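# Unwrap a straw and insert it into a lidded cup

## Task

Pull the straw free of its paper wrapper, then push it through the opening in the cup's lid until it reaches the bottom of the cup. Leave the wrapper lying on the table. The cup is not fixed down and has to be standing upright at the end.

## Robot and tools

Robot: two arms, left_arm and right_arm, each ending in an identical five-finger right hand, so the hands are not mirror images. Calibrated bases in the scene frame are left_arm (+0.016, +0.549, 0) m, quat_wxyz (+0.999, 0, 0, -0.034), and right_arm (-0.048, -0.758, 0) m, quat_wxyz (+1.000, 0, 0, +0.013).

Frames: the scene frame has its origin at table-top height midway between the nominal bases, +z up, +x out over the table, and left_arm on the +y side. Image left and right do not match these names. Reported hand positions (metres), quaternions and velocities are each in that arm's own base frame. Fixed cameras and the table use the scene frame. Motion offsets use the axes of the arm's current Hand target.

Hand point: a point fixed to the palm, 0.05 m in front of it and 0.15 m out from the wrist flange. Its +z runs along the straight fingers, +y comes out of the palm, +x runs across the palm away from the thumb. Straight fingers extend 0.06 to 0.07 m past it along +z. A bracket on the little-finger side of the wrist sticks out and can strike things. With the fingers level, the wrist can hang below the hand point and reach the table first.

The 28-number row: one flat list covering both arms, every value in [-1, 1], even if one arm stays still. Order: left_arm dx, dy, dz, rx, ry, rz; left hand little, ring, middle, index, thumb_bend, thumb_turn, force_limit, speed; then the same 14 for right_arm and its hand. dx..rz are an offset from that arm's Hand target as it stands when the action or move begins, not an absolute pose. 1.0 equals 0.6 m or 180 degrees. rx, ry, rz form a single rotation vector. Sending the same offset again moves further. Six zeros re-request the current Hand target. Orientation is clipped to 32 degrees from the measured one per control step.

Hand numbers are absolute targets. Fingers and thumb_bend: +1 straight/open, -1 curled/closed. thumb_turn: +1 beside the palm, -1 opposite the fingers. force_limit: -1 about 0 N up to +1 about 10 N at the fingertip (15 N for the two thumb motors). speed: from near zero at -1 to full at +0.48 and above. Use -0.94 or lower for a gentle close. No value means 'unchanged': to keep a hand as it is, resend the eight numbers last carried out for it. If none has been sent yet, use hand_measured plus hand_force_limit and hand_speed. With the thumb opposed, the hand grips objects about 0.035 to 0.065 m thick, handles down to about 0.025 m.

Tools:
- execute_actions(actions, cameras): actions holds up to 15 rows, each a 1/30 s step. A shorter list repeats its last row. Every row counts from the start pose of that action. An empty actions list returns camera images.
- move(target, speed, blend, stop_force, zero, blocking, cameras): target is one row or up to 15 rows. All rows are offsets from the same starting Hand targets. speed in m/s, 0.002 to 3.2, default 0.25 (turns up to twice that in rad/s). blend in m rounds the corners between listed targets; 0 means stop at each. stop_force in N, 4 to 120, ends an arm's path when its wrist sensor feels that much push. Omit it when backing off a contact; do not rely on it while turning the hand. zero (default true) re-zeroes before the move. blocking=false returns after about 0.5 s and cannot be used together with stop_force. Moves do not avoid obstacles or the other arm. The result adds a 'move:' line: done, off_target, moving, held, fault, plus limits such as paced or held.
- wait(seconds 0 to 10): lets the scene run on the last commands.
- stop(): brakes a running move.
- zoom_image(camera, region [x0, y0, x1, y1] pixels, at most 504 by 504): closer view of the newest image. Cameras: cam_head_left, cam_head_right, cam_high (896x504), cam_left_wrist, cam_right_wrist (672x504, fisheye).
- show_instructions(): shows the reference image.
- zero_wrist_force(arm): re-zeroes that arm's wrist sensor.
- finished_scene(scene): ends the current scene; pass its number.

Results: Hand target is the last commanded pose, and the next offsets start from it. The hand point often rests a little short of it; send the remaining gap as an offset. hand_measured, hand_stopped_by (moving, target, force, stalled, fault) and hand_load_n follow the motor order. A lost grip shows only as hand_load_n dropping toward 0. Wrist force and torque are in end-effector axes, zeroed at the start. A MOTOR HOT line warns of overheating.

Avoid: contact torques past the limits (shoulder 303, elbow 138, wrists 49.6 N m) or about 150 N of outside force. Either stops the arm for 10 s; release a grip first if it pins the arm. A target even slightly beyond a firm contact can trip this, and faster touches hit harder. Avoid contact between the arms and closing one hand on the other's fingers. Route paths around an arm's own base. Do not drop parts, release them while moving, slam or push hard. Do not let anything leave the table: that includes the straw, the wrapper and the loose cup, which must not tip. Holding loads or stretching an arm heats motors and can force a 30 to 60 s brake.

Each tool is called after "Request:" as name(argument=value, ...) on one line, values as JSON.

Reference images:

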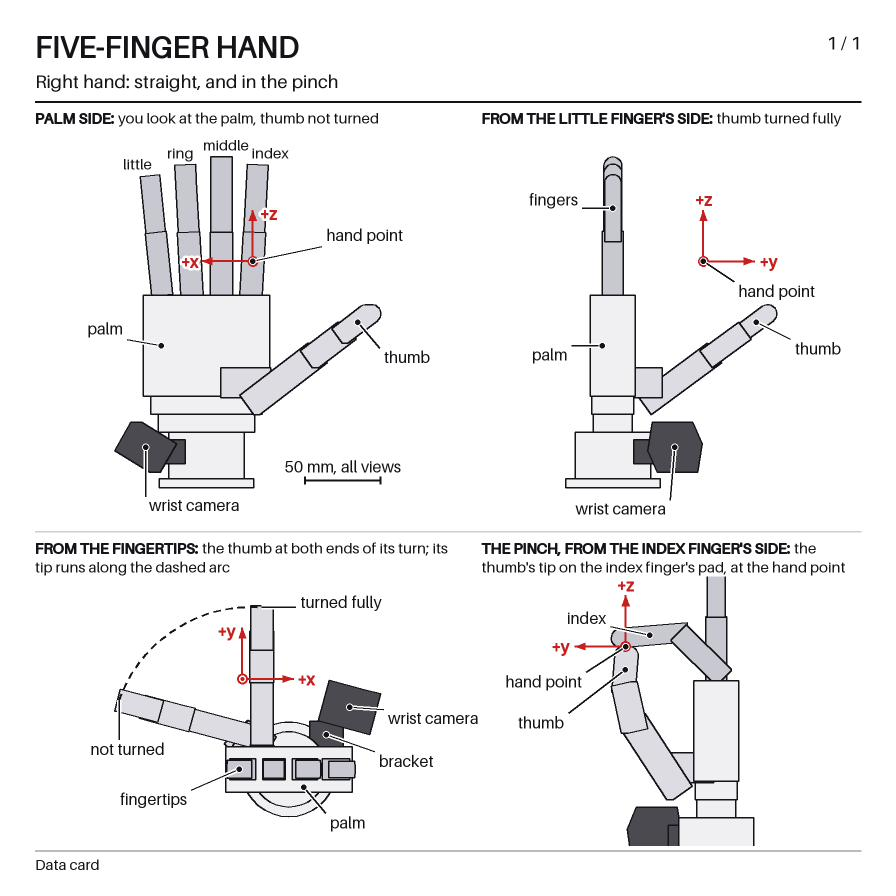

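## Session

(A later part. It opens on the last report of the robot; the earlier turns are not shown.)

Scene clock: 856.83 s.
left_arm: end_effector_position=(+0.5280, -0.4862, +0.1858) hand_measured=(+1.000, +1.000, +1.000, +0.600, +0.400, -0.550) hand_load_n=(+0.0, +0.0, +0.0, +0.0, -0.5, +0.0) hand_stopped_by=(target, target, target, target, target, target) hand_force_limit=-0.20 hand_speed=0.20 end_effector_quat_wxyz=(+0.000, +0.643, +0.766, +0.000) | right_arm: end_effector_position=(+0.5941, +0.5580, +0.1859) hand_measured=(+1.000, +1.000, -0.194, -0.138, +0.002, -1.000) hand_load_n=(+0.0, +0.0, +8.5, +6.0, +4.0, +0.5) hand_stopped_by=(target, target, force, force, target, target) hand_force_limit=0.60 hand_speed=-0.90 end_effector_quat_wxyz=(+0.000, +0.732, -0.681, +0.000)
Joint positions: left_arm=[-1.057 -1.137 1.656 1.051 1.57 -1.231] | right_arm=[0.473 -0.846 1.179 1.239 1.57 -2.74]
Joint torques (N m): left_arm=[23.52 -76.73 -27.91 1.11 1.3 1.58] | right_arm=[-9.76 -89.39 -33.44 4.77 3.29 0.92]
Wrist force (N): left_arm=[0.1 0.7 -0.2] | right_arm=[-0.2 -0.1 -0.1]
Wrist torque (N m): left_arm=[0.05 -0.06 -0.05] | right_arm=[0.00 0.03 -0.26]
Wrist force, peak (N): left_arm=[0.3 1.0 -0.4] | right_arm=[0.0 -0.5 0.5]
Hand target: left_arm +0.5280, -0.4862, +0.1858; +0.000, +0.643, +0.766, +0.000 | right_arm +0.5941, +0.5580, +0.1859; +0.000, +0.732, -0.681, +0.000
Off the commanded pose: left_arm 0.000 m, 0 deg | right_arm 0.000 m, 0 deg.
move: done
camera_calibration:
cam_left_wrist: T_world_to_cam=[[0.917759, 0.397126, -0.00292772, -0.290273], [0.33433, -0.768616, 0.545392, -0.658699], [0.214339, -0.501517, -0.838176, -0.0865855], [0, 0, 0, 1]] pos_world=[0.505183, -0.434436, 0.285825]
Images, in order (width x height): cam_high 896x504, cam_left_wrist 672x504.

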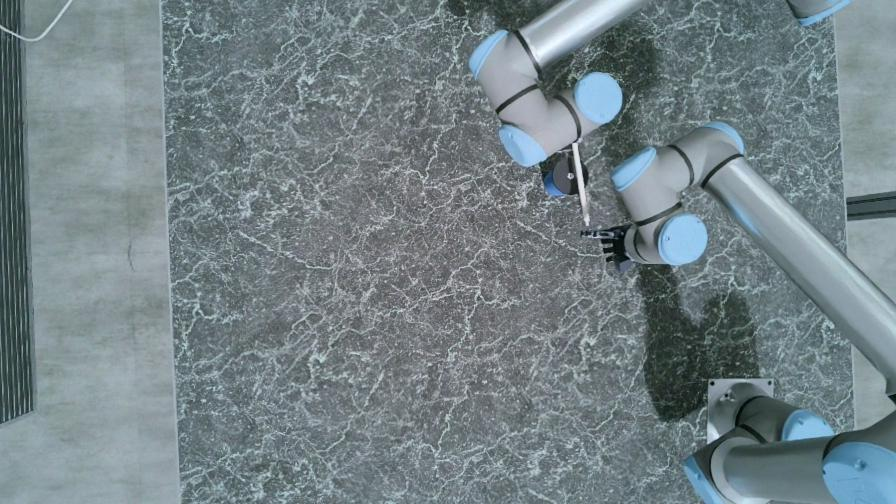

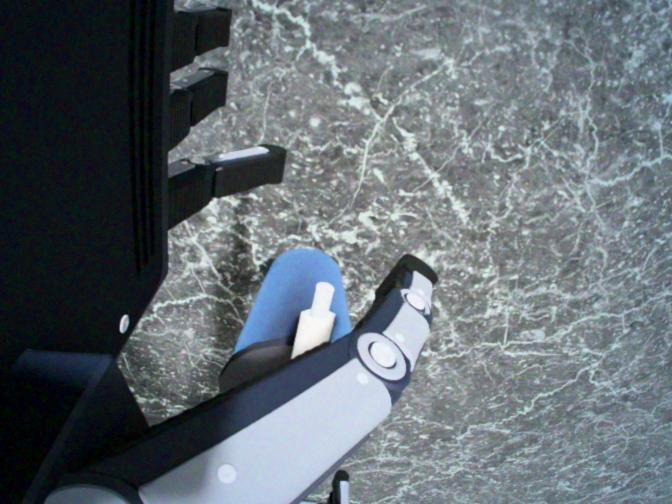

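Request:
move(target=[[-0.0485,-0.005,0,0,0,0,1,1,1,0.6,0.4,-0.55,-0.2,0.2,0,0,0,0,0,0,1,1,-0.71,-0.71,0.0,-1,0.6,-0.9],[-0.0485,-0.005,0,0,0,0,1,1,1,0.1,-0.06,-0.55,-0.2,-0.5,0,0,0,0,0,0,1,1,-0.71,-0.71,0.0,-1,0.6,-0.9],[-0.0485,-0.005,0,0,0,0,1,1,1,-0.7,-0.06,-0.55,1.0,-0.75,0,0,0,0,0,0,1,1,-0.71,-0.71,0.0,-1,0.6,-0.9]], speed=0.08, cameras=["cam_left_wrist"])

Request:
zoom_image(camera="cam_left_wrist", region=[250, 130, 450, 330])

Request:
move(target=[[0,0,0,0,0,0,1,1,1,-0.7,-0.06,-0.55,1.0,-0.75,0,0,0,0,0,0,1,1,0.3,0.3,0.3,-1,0.6,-0.4],[0,0,0,0,0,0,1,1,1,-0.7,-0.06,-0.55,1.0,-0.75,0.028,0,0,0,0,0,1,1,0.9,0.3,0.3,-0.6,0.6,-0.2]], speed=0.06, cameras=["cam_right_wrist"])

Request:
zoom_image(camera="cam_right_wrist", region=[250, 130, 450, 330])

Scene clock: 919.07 s.
left_arm: end_effector_position=(+0.5301, -0.5154, +0.1858) hand_measured=(+1.000, +1.000, +1.000, -0.164, -0.060, -0.550) hand_load_n=(+0.0, +0.0, +0.0, +13.5, -1.0, -1.0) hand_stopped_by=(target, target, target, force, target, target) hand_force_limit=1.00 hand_speed=-0.75 end_effector_quat_wxyz=(+0.000, +0.643, +0.766, +0.000) | right_arm: end_effector_position=(+0.5941, +0.5580, +0.1859) hand_measured=(+1.000, +1.000, -0.194, -0.138, +0.002, -1.000) hand_load_n=(+0.0, +0.0, +8.5, +5.5, +4.5, +0.0) hand_stopped_by=(target, target, force, force, target, target) hand_force_limit=0.60 hand_speed=-0.90 end_effector_quat_wxyz=(+0.000, +0.732, -0.681, +0.000)
Joint positions: left_arm=[-1.076 -1.104 1.606 1.069 1.57 -1.25] | right_arm=[0.473 -0.846 1.179 1.239 1.57 -2.74]
Joint torques (N m): left_arm=[-18.59 -58.25 -39.13 6.2 0 -1.95] | right_arm=[-9.24 -91.12 -28.48 4.41 3.07 -0.96]
Wrist force (N): left_arm=[-0.3 0.9 0.6] | right_arm=[-0.4 -0.1 -0.7]
Wrist torque (N m): left_arm=[0.07 0.03 0.08] | right_arm=[0.00 -0.02 -0.24]
Wrist force, peak (N): left_arm=[0.9 0.9 -0.5] | right_arm=[-0.6 0.1 -0.7]
Hand target: left_arm +0.5301, -0.5154, +0.1858; +0.000, +0.643, +0.766, +0.000 | right_arm +0.5941, +0.5580, +0.1859; +0.000, +0.732, -0.681, +0.000
Off the commanded pose: left_arm 0.000 m, 0 deg | right_arm 0.000 m, 0 deg.
move: done
camera_calibration:
cam_left_wrist: T_world_to_cam=[[0.917759, 0.397126, -0.00292772, -0.280605], [0.33433, -0.768616, 0.545392, -0.681845], [0.214339, -0.501517, -0.838176, -0.10168], [0, 0, 0, 1]] pos_world=[0.507283, -0.463636, 0.285825]
Images, in order (width x height): cam_left_wrist 672x504.

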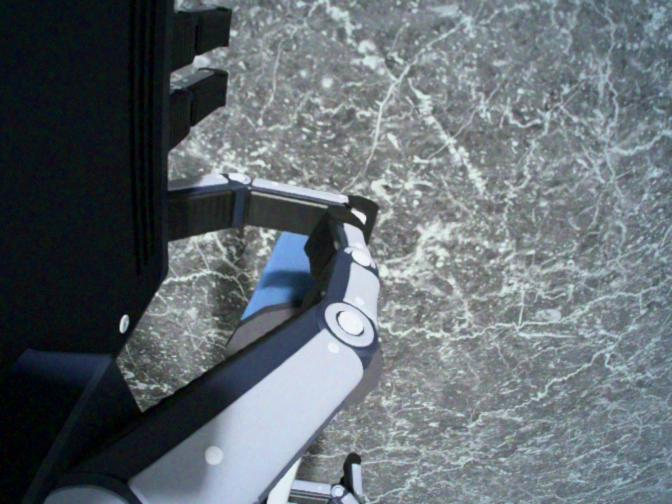

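Scaled by 2.520 from the camera's 672x504 image, which has a finer 960x720 frame.

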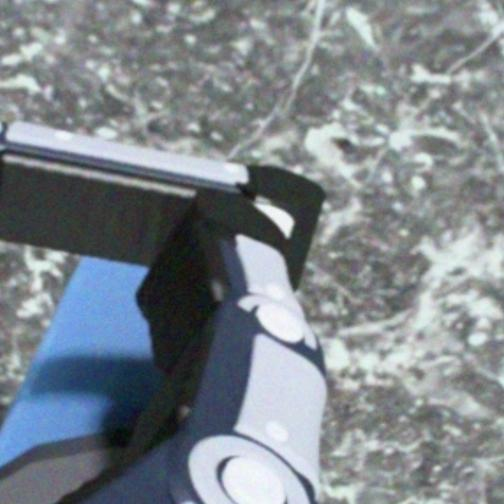

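Scene clock: 921.13 s.
left_arm: end_effector_position=(+0.5301, -0.5154, +0.1858) hand_measured=(+1.000, +1.000, +1.000, -0.164, -0.060, -0.550) hand_load_n=(+0.0, +0.0, +0.0, +8.0, -1.5, -2.0) hand_stopped_by=(target, target, target, force, target, target) hand_force_limit=1.00 hand_speed=-0.75 end_effector_quat_wxyz=(+0.000, +0.643, +0.766, +0.000) | right_arm: end_effector_position=(+0.5953, +0.5412, +0.1859) hand_measured=(+1.000, +1.000, +0.900, +0.300, +0.300, -0.600) hand_load_n=(+0.0, +0.0, +0.0, +0.0, +0.0, +0.0) hand_stopped_by=(target, target, target, target, target, target) hand_force_limit=0.60 hand_speed=-0.20 end_effector_quat_wxyz=(+0.000, +0.732, -0.681, +0.000)
Joint positions: left_arm=[-1.076 -1.104 1.606 1.069 1.57 -1.25] | right_arm=[0.454 -0.862 1.207 1.227 1.57 -2.759]
Joint torques (N m): left_arm=[-19.49 -61.14 -39.59 5.51 -0.64 -1.32] | right_arm=[-11.05 -98.93 -26.31 3.01 -0.01 -3.18]
Wrist force (N): left_arm=[0.2 0.3 0.1] | right_arm=[0.0 0.0 0.1]
Wrist torque (N m): left_arm=[0.00 -0.04 0.08] | right_arm=[0.00 0.01 -0.03]
Wrist force, peak (N): left_arm=[-0.4 0.7 0.8] | right_arm=[-0.5 0.1 -0.7]
Hand target: left_arm +0.5301, -0.5154, +0.1858; +0.000, +0.643, +0.766, +0.000 | right_arm +0.5953, +0.5412, +0.1859; +0.000, +0.732, -0.681, +0.000
Off the commanded pose: left_arm 0.000 m, 0 deg | right_arm 0.000 m, 0 deg.
move: done
camera_calibration:
cam_right_wrist: T_world_to_cam=[[-0.957348, -0.288808, -0.00865461, 0.729653], [-0.248529, 0.807813, 0.534482, -0.392197], [-0.147372, 0.513836, -0.845135, 0.0762466], [0, 0, 0, 1]] pos_world=[0.612296, 0.488373, 0.280376]
Images, in order (width x height): cam_right_wrist 672x504.

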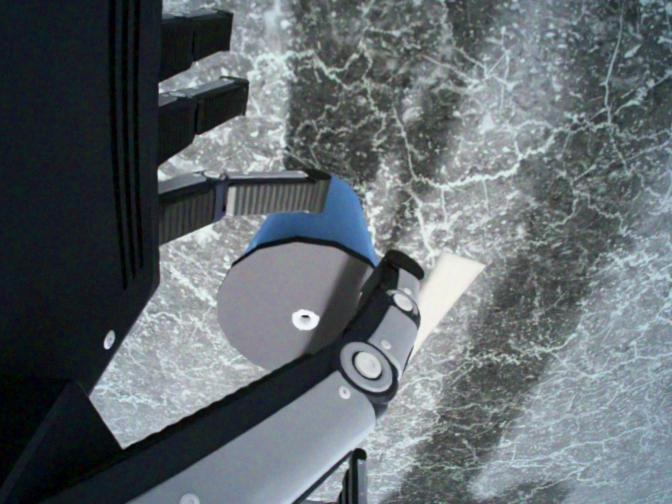

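Scaled by 2.520 from the camera's 672x504 image, which has a finer 960x720 frame.

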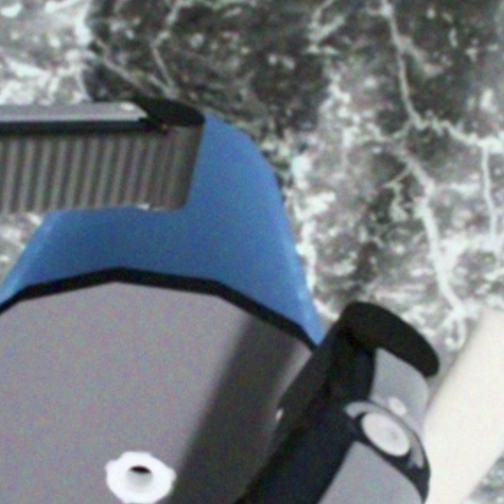

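Request:
wait(seconds=0, cameras=["all"])

Request:
zoom_image(camera="cam_high", region=[530, 110, 660, 250])

Request:
zoom_image(camera="cam_head_left", region=[390, 230, 520, 330])

Request:
zoom_image(camera="cam_head_right", region=[390, 230, 520, 330])

Scene clock: 947.53 s.
left_arm: end_effector_position=(+0.5301, -0.5154, +0.1858) hand_measured=(+1.000, +1.000, +1.000, -0.164, -0.060, -0.550) hand_load_n=(+0.0, +0.0, +0.0, +8.0, -1.5, -1.5) hand_stopped_by=(target, target, target, force, target, target) hand_force_limit=1.00 hand_speed=-0.75 end_effector_quat_wxyz=(+0.000, +0.643, +0.766, +0.000) | right_arm: end_effector_position=(+0.5953, +0.5412, +0.1859) hand_measured=(+1.000, +1.000, +0.900, +0.300, +0.300, -0.600) hand_load_n=(+0.0, +0.0, +0.0, +0.0, +0.0, +0.0) hand_stopped_by=(target, target, target, target, target, target) hand_force_limit=0.60 hand_speed=-0.20 end_effector_quat_wxyz=(+0.000, +0.732, -0.681, +0.000)
Joint positions: left_arm=[-1.076 -1.104 1.606 1.069 1.57 -1.25] | right_arm=[0.454 -0.862 1.207 1.227 1.57 -2.759]
Joint torques (N m): left_arm=[-15.35 -65.04 -38.43 5.05 -1.71 -0.93] | right_arm=[-11.16 -99.31 -26.26 5.05 -1.7 -3.35]
Wrist force (N): left_arm=[-0.2 0.1 0.1] | right_arm=[0.0 -0.1 0.0]
Wrist torque (N m): left_arm=[-0.03 0.01 0.06] | right_arm=[-0.01 0.01 -0.03]
Wrist force, peak (N): left_arm=[0.3 0.8 0.0] | right_arm=[-0.2 -0.6 0.3]
Hand target: left_arm +0.5301, -0.5154, +0.1858; +0.000, +0.643, +0.766, +0.000 | right_arm +0.5953, +0.5412, +0.1859; +0.000, +0.732, -0.681, +0.000
Off the commanded pose: left_arm 0.000 m, 0 deg | right_arm 0.000 m, 0 deg.
camera_calibration:
cam_left_wrist: T_world_to_cam=[[0.917759, 0.397126, -0.00292772, -0.280605], [0.33433, -0.768616, 0.545392, -0.681845], [0.214339, -0.501517, -0.838176, -0.10168], [0, 0, 0, 1]] pos_world=[0.507283, -0.463636, 0.285825]
cam_right_wrist: T_world_to_cam=[[-0.957348, -0.288806, -0.00865507, 0.729652], [-0.24852, 0.807786, 0.534527, -0.392202], [-0.147383, 0.51388, -0.845107, 0.0762247], [0, 0, 0, 1]] pos_world=[0.612296, 0.488373, 0.280376]

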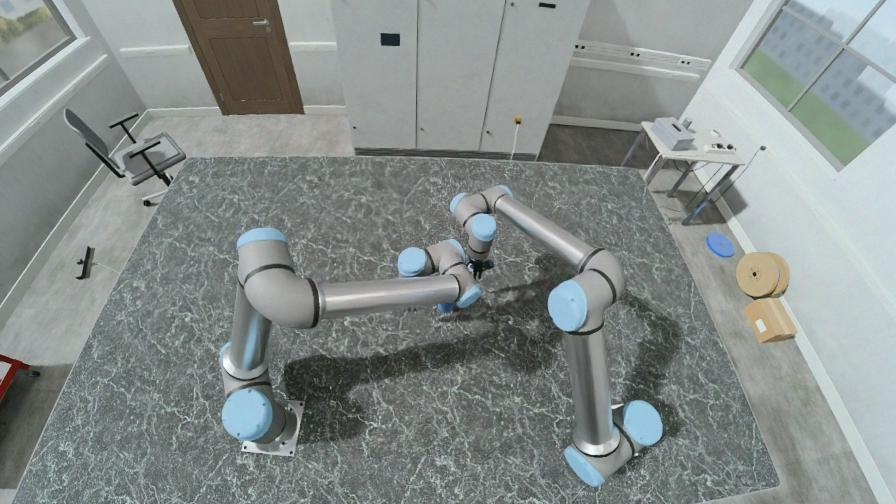

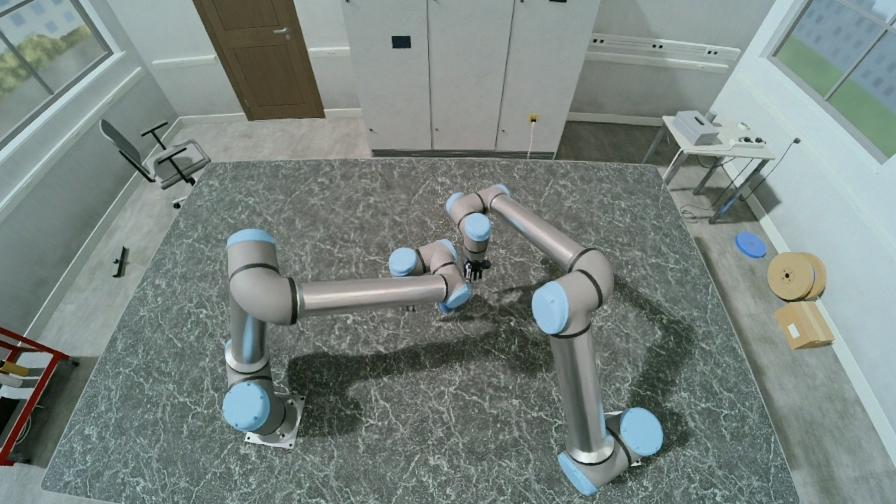

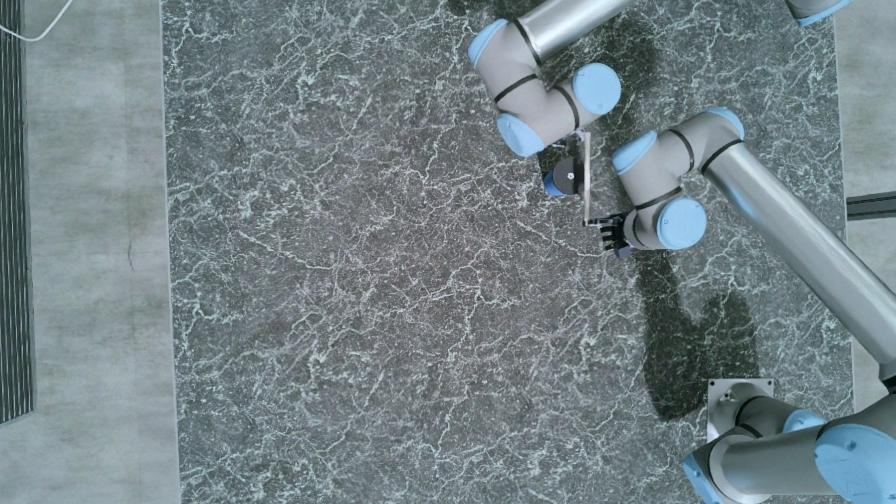

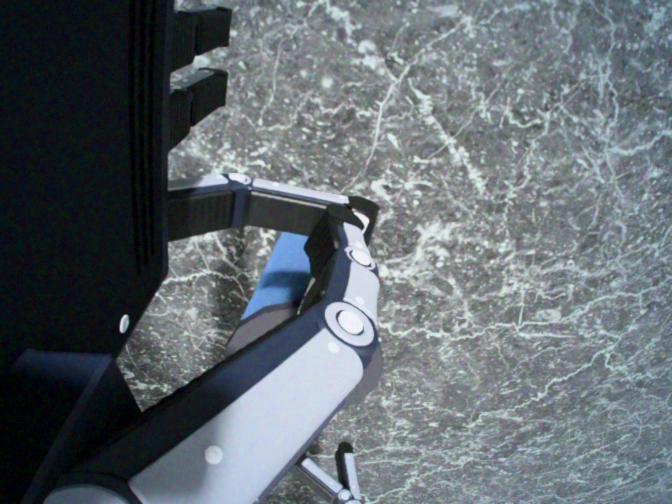

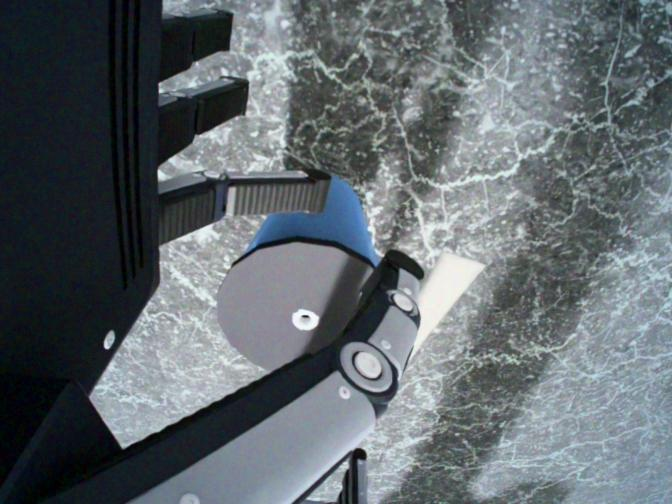

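Scaled by 3.600 from the camera's 896x504 image, which has a finer 1280x720 frame.

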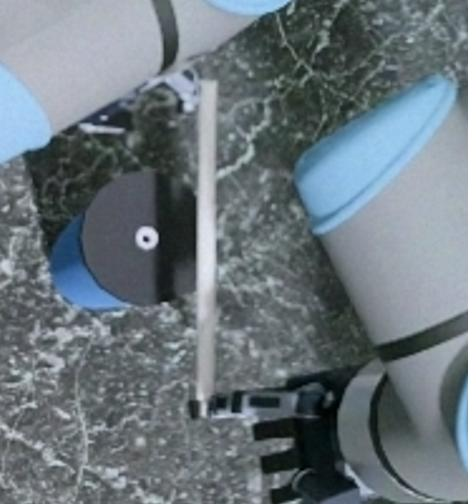

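Scaled by 3.877 from the camera's 896x504 image, which has a finer 1280x720 frame.

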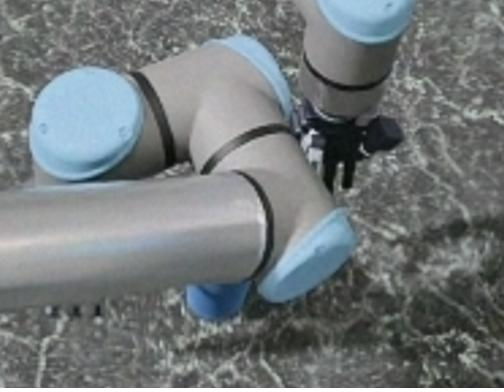

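Scaled by 3.877 from the camera's 896x504 image, which has a finer 1280x720 frame.

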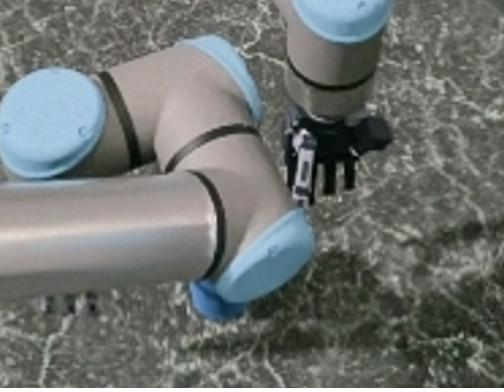

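Request:
move(target=[[0,0,0,0,0,0,1,1,1,-0.7,-0.06,-0.55,1.0,-0.75,0,0,0,0,0,0,1,1,0.9,0.3,1.0,-0.6,0.6,0.2],[0,0,0,0,0,0,1,1,1,-0.7,-0.06,-0.55,1.0,-0.75,-0.0068,0.0572,-0.0068,0,0,0.0495,1,1,0.9,0.3,1.0,-0.6,0.6,0.2]], speed=0.08, cameras=["cam_right_wrist","cam_left_wrist"])

Request:
zoom_image(camera="cam_right_wrist", region=[250, 130, 500, 380])

Scene clock: 992.17 s.
left_arm: end_effector_position=(+0.5301, -0.5154, +0.1858) hand_measured=(+1.000, +1.000, +1.000, -0.164, -0.060, -0.550) hand_load_n=(+0.0, +0.0, +0.0, +7.5, -2.0, -1.5) hand_stopped_by=(target, target, target, force, target, target) hand_force_limit=1.00 hand_speed=-0.75 end_effector_quat_wxyz=(+0.000, +0.643, +0.766, +0.000) | right_arm: end_effector_position=(+0.5608, +0.5428, +0.1900) hand_measured=(+1.000, +1.000, +0.900, +0.300, +1.000, -0.600) hand_load_n=(+0.5, +0.0, +0.0, +0.0, +0.0, +0.0) hand_stopped_by=(target, target, target, target, target, target) hand_force_limit=0.60 hand_speed=0.20 end_effector_quat_wxyz=(+0.000, +0.677, -0.736, +0.000)
Joint positions: left_arm=[-1.076 -1.104 1.606 1.069 1.57 -1.25] | right_arm=[0.467 -0.923 1.304 1.191 1.57 -2.591]
Joint torques (N m): left_arm=[-12.72 -71.97 -37.12 3.41 -2.29 -0.1] | right_arm=[7.04 -95.23 -24.87 2.41 1.05 1.87]
Wrist force (N): left_arm=[-0.1 0.2 -0.1] | right_arm=[0.0 0.0 0.6]
Wrist torque (N m): left_arm=[0.00 0.01 0.07] | right_arm=[0.03 0.02 -0.23]
Wrist force, peak (N): left_arm=[0.2 0.8 -0.3] | right_arm=[0.2 -0.7 0.4]
Hand target: left_arm +0.5301, -0.5154, +0.1858; +0.000, +0.643, +0.766, +0.000 | right_arm +0.5607, +0.5428, +0.1900; +0.000, +0.677, -0.736, +0.000
Off the commanded pose: left_arm 0.000 m, 0 deg | right_arm 0.000 m, 0 deg.
move: done
camera_calibration:
cam_left_wrist: T_world_to_cam=[[0.917759, 0.397126, -0.00292772, -0.280605], [0.33433, -0.768616, 0.545392, -0.681845], [0.214339, -0.501517, -0.838176, -0.10168], [0, 0, 0, 1]] pos_world=[0.507283, -0.463636, 0.285825]
cam_right_wrist: T_world_to_cam=[[-0.990485, -0.137358, -0.00845152, 0.633394], [-0.120565, 0.836501, 0.534537, -0.491575], [-0.0663532, 0.53047, -0.845103, 0.0193557], [0, 0, 0, 1]] pos_world=[0.569385, 0.487937, 0.284476]
Images, in order (width x height): cam_left_wrist 672x504, cam_right_wrist 672x504.

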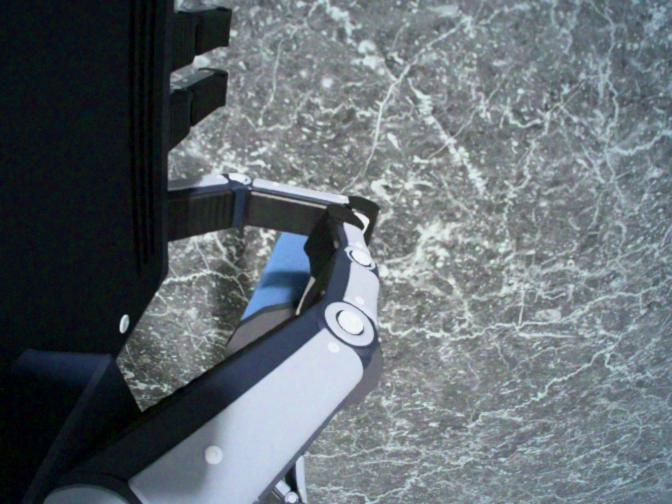

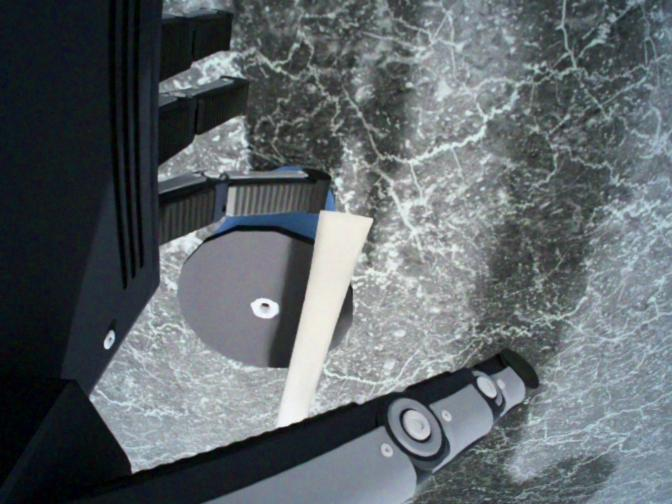

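Scaled by 2.016 from the camera's 672x504 image, which has a finer 960x720 frame.

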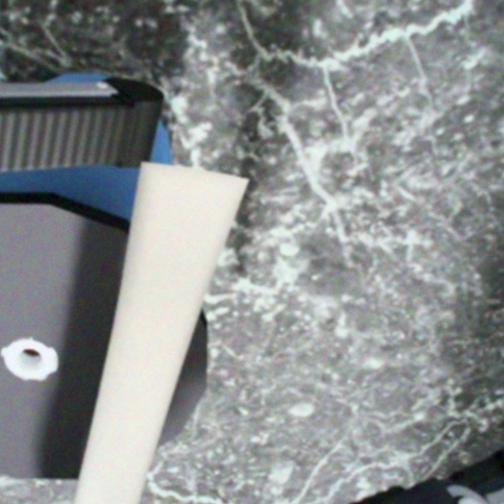

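Request:
move(target=[[0,0,0,0,0,0,1,1,1,-0.7,-0.06,-0.55,1.0,-0.75,0,0.002,-0.01,0,0,0,1,1,0.9,0.2,0.3,-0.6,0.2,-0.2],[0,0,0,0,0,0,1,1,1,-0.7,-0.06,-0.55,1.0,-0.75,0,0.002,-0.01,0,0,0,1,1,0.9,0.1,0.0,-0.6,0.2,-0.6],[0,0,0,0,0,0,1,1,1,-0.7,-0.06,-0.55,1.0,-0.75,0,0.002,-0.01,0,0,0,1,1,0.9,-0.7,0.0,-0.6,0.8,-0.9]], speed=0.08, cameras=["cam_right_wrist"])

Request:
zoom_image(camera="cam_right_wrist", region=[250, 130, 450, 330])

Scene clock: 1020.67 s.
left_arm: end_effector_position=(+0.5301, -0.5154, +0.1858) hand_measured=(+1.000, +1.000, +1.000, -0.164, -0.060, -0.550) hand_load_n=(+0.0, +0.0, +0.0, +6.0, -1.5, -1.0) hand_stopped_by=(target, target, target, force, target, target) hand_force_limit=1.00 hand_speed=-0.75 end_effector_quat_wxyz=(+0.000, +0.643, +0.766, +0.000) | right_arm: end_effector_position=(+0.5596, +0.5429, +0.1960) hand_measured=(+1.000, +1.000, +0.900, -0.222, +0.000, -0.600) hand_load_n=(+0.0, +0.0, +0.0, +9.0, +2.0, +0.0) hand_stopped_by=(target, target, target, force, target, target) hand_force_limit=0.80 hand_speed=-0.90 end_effector_quat_wxyz=(+0.000, +0.677, -0.736, +0.000)
Joint positions: left_arm=[-1.076 -1.104 1.606 1.069 1.57 -1.25] | right_arm=[0.468 -0.928 1.301 1.198 1.57 -2.59]
Joint torques (N m): left_arm=[-10.01 -79.78 -36.52 3.28 -2.35 0.15] | right_arm=[6.9 -94.73 -37.37 6.46 2.64 2.83]
Wrist force (N): left_arm=[0.0 0.3 -0.4] | right_arm=[-0.2 -0.1 0.4]
Wrist torque (N m): left_arm=[0.01 -0.01 0.07] | right_arm=[0.04 0.10 -0.25]
Wrist force, peak (N): left_arm=[0.0 0.9 0.0] | right_arm=[-0.4 0.0 0.6]
Hand target: left_arm +0.5301, -0.5154, +0.1858; +0.000, +0.643, +0.766, +0.000 | right_arm +0.5596, +0.5429, +0.1960; +0.000, +0.677, -0.736, +0.000
Off the commanded pose: left_arm 0.000 m, 0 deg | right_arm 0.000 m, 0 deg.
move: done
camera_calibration:
cam_right_wrist: T_world_to_cam=[[-0.990524, -0.137078, -0.0085062, 0.632171], [-0.120362, 0.83657, 0.534475, -0.495141], [-0.0661485, 0.530434, -0.845141, 0.0242063], [0, 0, 0, 1]] pos_world=[0.568186, 0.488037, 0.290476]
Images, in order (width x height): cam_right_wrist 672x504.

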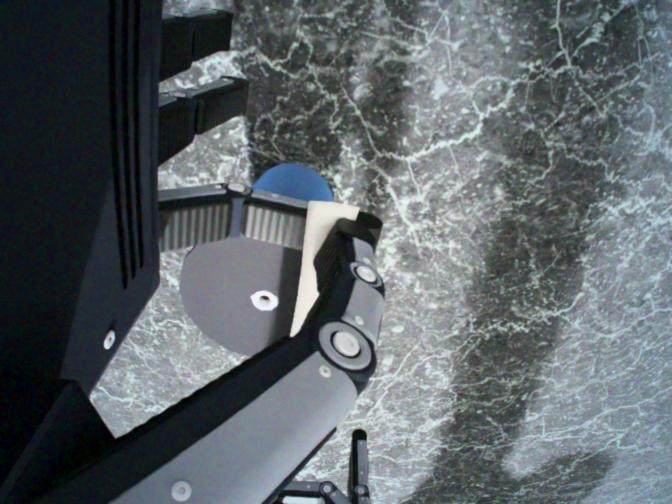

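Scaled by 2.520 from the camera's 672x504 image, which has a finer 960x720 frame.

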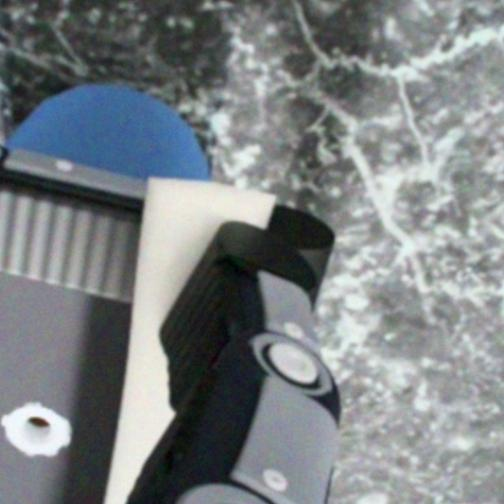

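Request:
move(target=[0,0,0,0,0,0,1,1,1,0.6,1.0,-0.55,-0.2,0.2,0,0,0,0,0,0,1,1,0.9,-0.7,0.0,-0.6,0.8,-0.9], speed=0.08, cameras=["cam_left_wrist","cam_right_wrist"])

Request:
zoom_image(camera="cam_left_wrist", region=[250, 130, 450, 330])

Scene clock: 1036.27 s.
left_arm: end_effector_position=(+0.5301, -0.5154, +0.1858) hand_measured=(+1.000, +1.000, +1.000, +0.600, +1.000, -0.550) hand_load_n=(+0.0, +0.0, -0.5, +0.0, +0.0, +0.0) hand_stopped_by=(target, target, target, target, target, target) hand_force_limit=-0.20 hand_speed=0.20 end_effector_quat_wxyz=(+0.000, +0.643, +0.766, +0.000) | right_arm: end_effector_position=(+0.5596, +0.5429, +0.1960) hand_measured=(+1.000, +1.000, +0.900, -0.222, +0.000, -0.600) hand_load_n=(+0.0, +0.0, +0.0, +7.5, +2.0, +0.0) hand_stopped_by=(target, target, target, force, target, target) hand_force_limit=0.80 hand_speed=-0.90 end_effector_quat_wxyz=(+0.000, +0.677, -0.736, +0.000)
Joint positions: left_arm=[-1.076 -1.104 1.606 1.069 1.57 -1.25] | right_arm=[0.468 -0.928 1.301 1.198 1.57 -2.59]
Joint torques (N m): left_arm=[-7.63 -78.5 -36.28 3.34 -2.5 0.06] | right_arm=[4.38 -94.27 -37.03 6 2.61 2.64]
Wrist force (N): left_arm=[-0.1 0.2 -0.4] | right_arm=[-0.1 0.1 0.2]
Wrist torque (N m): left_arm=[0.01 -0.01 0.07] | right_arm=[0.08 0.07 -0.23]
Wrist force, peak (N): left_arm=[0.5 0.7 -0.1] | right_arm=[-0.3 -0.3 0.7]
Hand target: left_arm +0.5301, -0.5154, +0.1858; +0.000, +0.643, +0.766, +0.000 | right_arm +0.5596, +0.5429, +0.1960; +0.000, +0.677, -0.736, +0.000
Off the commanded pose: left_arm 0.000 m, 0 deg | right_arm 0.000 m, 0 deg.
move: done
camera_calibration:
cam_left_wrist: T_world_to_cam=[[0.917759, 0.397126, -0.00292772, -0.280605], [0.33433, -0.768616, 0.545392, -0.681845], [0.214339, -0.501517, -0.838176, -0.10168], [0, 0, 0, 1]] pos_world=[0.507283, -0.463636, 0.285825]
cam_right_wrist: T_world_to_cam=[[-0.990524, -0.137078, -0.0085062, 0.632171], [-0.120362, 0.83657, 0.534475, -0.495141], [-0.0661485, 0.530434, -0.845141, 0.0242063], [0, 0, 0, 1]] pos_world=[0.568186, 0.488037, 0.290476]
Images, in order (width x height): cam_left_wrist 672x504, cam_right_wrist 672x504.

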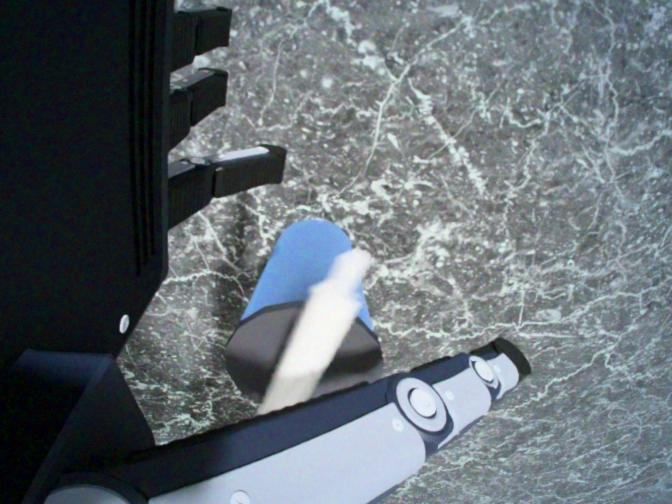

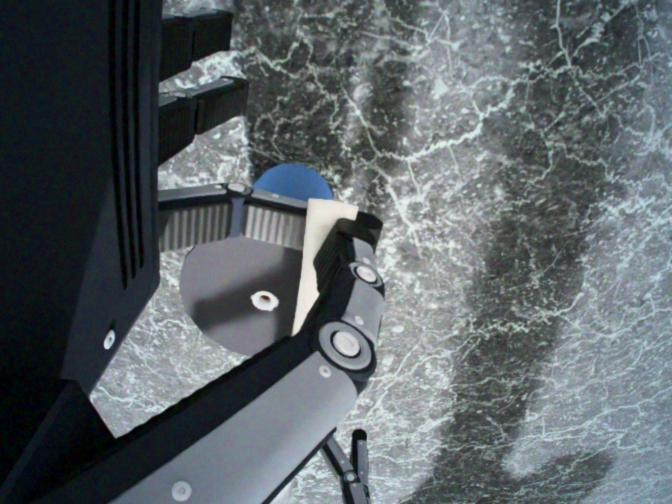

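Scaled by 2.520 from the camera's 672x504 image, which has a finer 960x720 frame.

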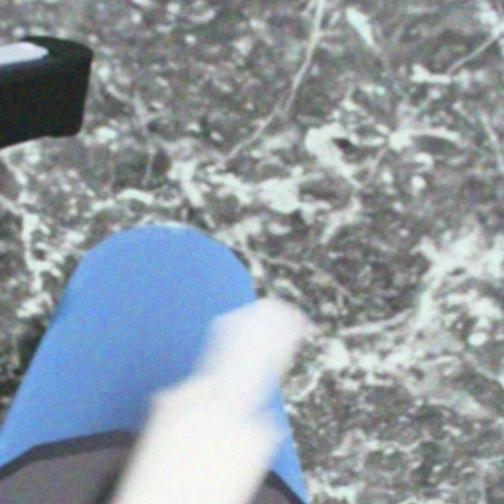

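Request:
wait(seconds=0, cameras=["cam_left_wrist","cam_right_wrist","cam_high"])

Request:
zoom_image(camera="cam_left_wrist", region=[250, 200, 450, 400])

Request:
zoom_image(camera="cam_high", region=[530, 110, 660, 250])

Scene clock: 1046.47 s.
left_arm: end_effector_position=(+0.5301, -0.5154, +0.1858) hand_measured=(+1.000, +1.000, +1.000, +0.600, +1.000, -0.550) hand_load_n=(+0.0, +0.0, +0.0, +0.0, +0.0, +0.0) hand_stopped_by=(target, target, target, target, target, target) hand_force_limit=-0.20 hand_speed=0.20 end_effector_quat_wxyz=(+0.000, +0.643, +0.766, +0.000) | right_arm: end_effector_position=(+0.5596, +0.5429, +0.1960) hand_measured=(+1.000, +1.000, +0.900, -0.222, +0.000, -0.600) hand_load_n=(+0.0, +0.0, +0.0, +7.5, +2.0, -0.5) hand_stopped_by=(target, target, target, force, target, target) hand_force_limit=0.80 hand_speed=-0.90 end_effector_quat_wxyz=(+0.000, +0.677, -0.736, +0.000)
Joint positions: left_arm=[-1.076 -1.104 1.606 1.069 1.57 -1.25] | right_arm=[0.468 -0.928 1.301 1.198 1.57 -2.59]
Joint torques (N m): left_arm=[-4.96 -78.68 -35.35 3.39 -2.28 0.22] | right_arm=[2.61 -92.77 -35.84 5.88 2.7 2.52]
Wrist force (N): left_arm=[-0.1 0.2 -0.4] | right_arm=[-0.5 0.1 0.2]
Wrist torque (N m): left_arm=[0.00 -0.01 0.08] | right_arm=[0.07 0.12 -0.26]
Wrist force, peak (N): left_arm=[0.4 0.5 -0.7] | right_arm=[-0.5 0.0 0.7]
Hand target: left_arm +0.5301, -0.5154, +0.1858; +0.000, +0.643, +0.766, +0.000 | right_arm +0.5596, +0.5429, +0.1960; +0.000, +0.677, -0.736, +0.000
Off the commanded pose: left_arm 0.000 m, 0 deg | right_arm 0.000 m, 0 deg.
camera_calibration:
cam_left_wrist: T_world_to_cam=[[0.917759, 0.397126, -0.00292772, -0.280605], [0.33433, -0.768616, 0.545392, -0.681845], [0.214339, -0.501517, -0.838176, -0.10168], [0, 0, 0, 1]] pos_world=[0.507283, -0.463636, 0.285825]
cam_right_wrist: T_world_to_cam=[[-0.990524, -0.137078, -0.0085062, 0.632171], [-0.120362, 0.83657, 0.534475, -0.495141], [-0.0661485, 0.530434, -0.845141, 0.0242063], [0, 0, 0, 1]] pos_world=[0.568186, 0.488037, 0.290476]
Images, in order (width x height): cam_high 896x504, cam_left_wrist 672x504, cam_right_wrist 672x504.

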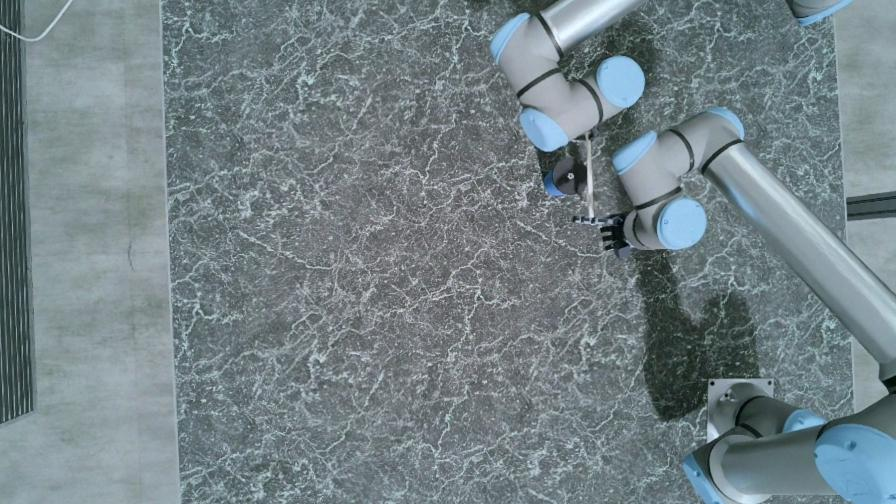

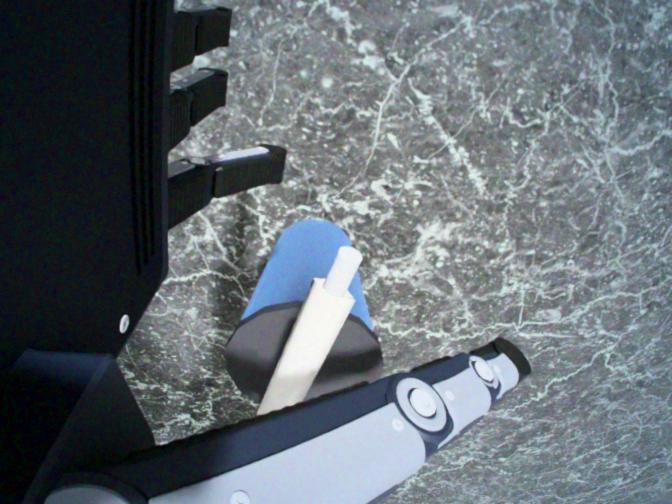

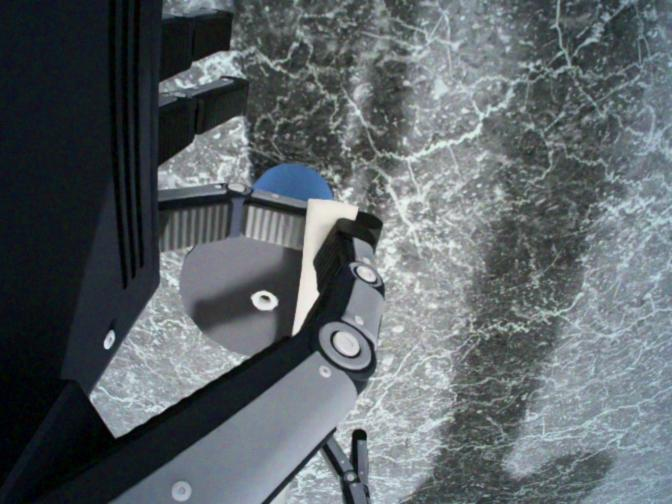

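Scaled by 2.520 from the camera's 672x504 image, which has a finer 960x720 frame.

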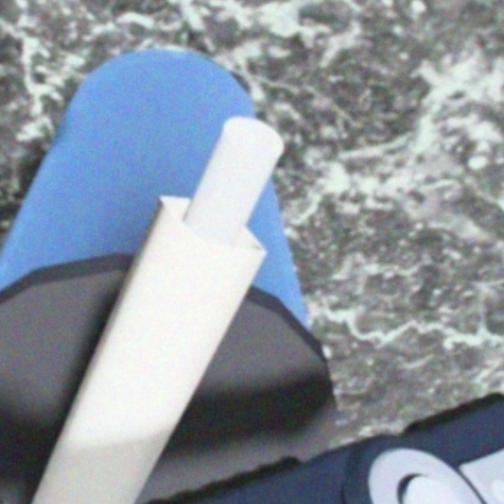

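Scaled by 3.600 from the camera's 896x504 image, which has a finer 1280x720 frame.

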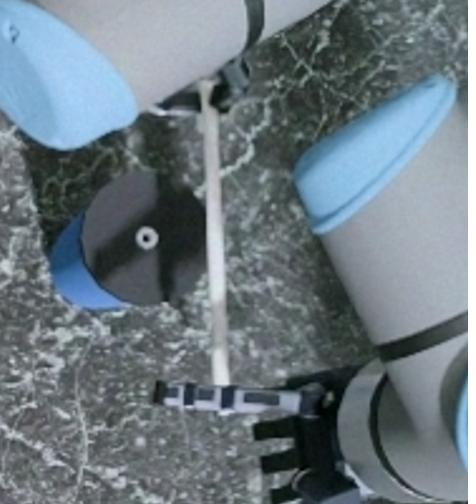

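Request:
move(target=[[-0.0032,0.0052,-0.0328,0,0,0.0522,1,1,1,0.6,1.0,-0.55,-0.2,0.2,0,0,0,0,0,0,1,1,0.9,-0.7,0.0,-0.6,0.8,-0.9],[-0.0032,0.0052,-0.0328,0,0,0.0522,1,1,1,0.1,-0.10,-0.55,-0.2,-0.3,0,0,0,0,0,0,1,1,0.9,-0.7,0.0,-0.6,0.8,-0.9],[-0.0032,0.0052,-0.0328,0,0,0.0522,1,1,1,-0.7,-0.10,-0.55,1.0,-0.75,0,0,0,0,0,0,1,1,0.9,-0.7,0.0,-0.6,0.8,-0.9]], speed=0.1, cameras=["cam_left_wrist"])

Request:
zoom_image(camera="cam_left_wrist", region=[250, 130, 450, 330])

Scene clock: 1103.70 s.
left_arm: end_effector_position=(+0.5335, -0.5168, +0.2055) hand_measured=(+1.000, +1.000, +1.000, -0.124, -0.100, -0.550) hand_load_n=(+0.0, +0.5, +0.0, +12.5, +2.0, -0.5) hand_stopped_by=(target, target, target, force, target, target) hand_force_limit=1.00 hand_speed=-0.75 end_effector_quat_wxyz=(+0.000, +0.703, +0.711, +0.000) | right_arm: end_effector_position=(+0.5596, +0.5429, +0.1960) hand_measured=(+1.000, +1.000, +0.900, -0.222, +0.000, -0.600) hand_load_n=(+0.0, +0.0, +0.0, +7.5, +2.0, +0.0) hand_stopped_by=(target, target, target, force, target, target) hand_force_limit=0.80 hand_speed=-0.90 end_effector_quat_wxyz=(+0.000, +0.677, -0.736, +0.000)
Joint positions: left_arm=[-1.059 -1.121 1.593 1.099 1.57 -1.07] | right_arm=[0.468 -0.928 1.301 1.198 1.57 -2.59]
Joint torques (N m): left_arm=[22.84 -79.51 -38.29 6.35 2.49 1.91] | right_arm=[1.79 -92.75 -34.29 5.36 2.71 1.92]
Wrist force (N): left_arm=[-0.2 0.3 0.1] | right_arm=[-0.6 0.2 -0.4]
Wrist torque (N m): left_arm=[-0.02 0.05 -0.11] | right_arm=[0.08 0.09 -0.25]
Wrist force, peak (N): left_arm=[0.2 0.5 0.9] | right_arm=[0.0 0.3 0.9]
Hand target: left_arm +0.5335, -0.5167, +0.2055; +0.000, +0.703, +0.711, +0.000 | right_arm +0.5596, +0.5429, +0.1960; +0.000, +0.677, -0.736, +0.000
Off the commanded pose: left_arm 0.000 m, 0 deg | right_arm 0.000 m, 0 deg.
move: done
camera_calibration:
cam_left_wrist: T_world_to_cam=[[0.970268, 0.242017, -0.00292136, -0.391263], [0.20441, -0.812914, 0.545333, -0.648267], [0.129605, -0.529716, -0.838214, -0.0558963], [0, 0, 0, 1]] pos_world=[0.519386, -0.461902, 0.305525]
Images, in order (width x height): cam_left_wrist 672x504.

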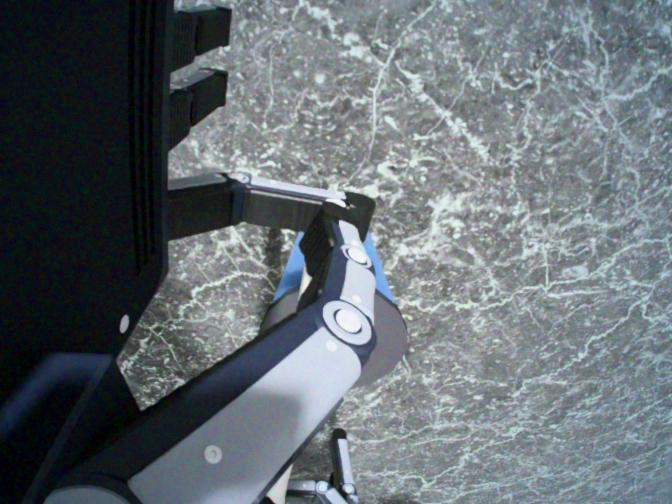

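Scaled by 2.520 from the camera's 672x504 image, which has a finer 960x720 frame.

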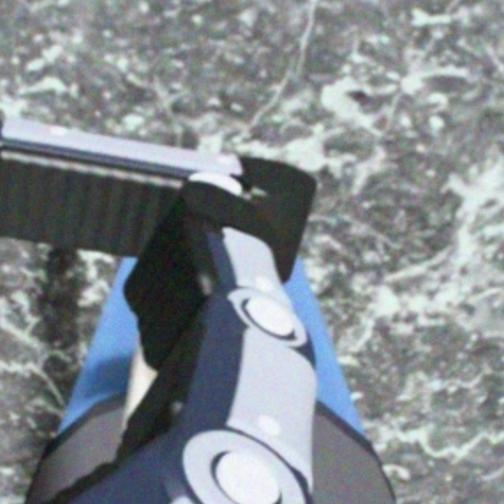

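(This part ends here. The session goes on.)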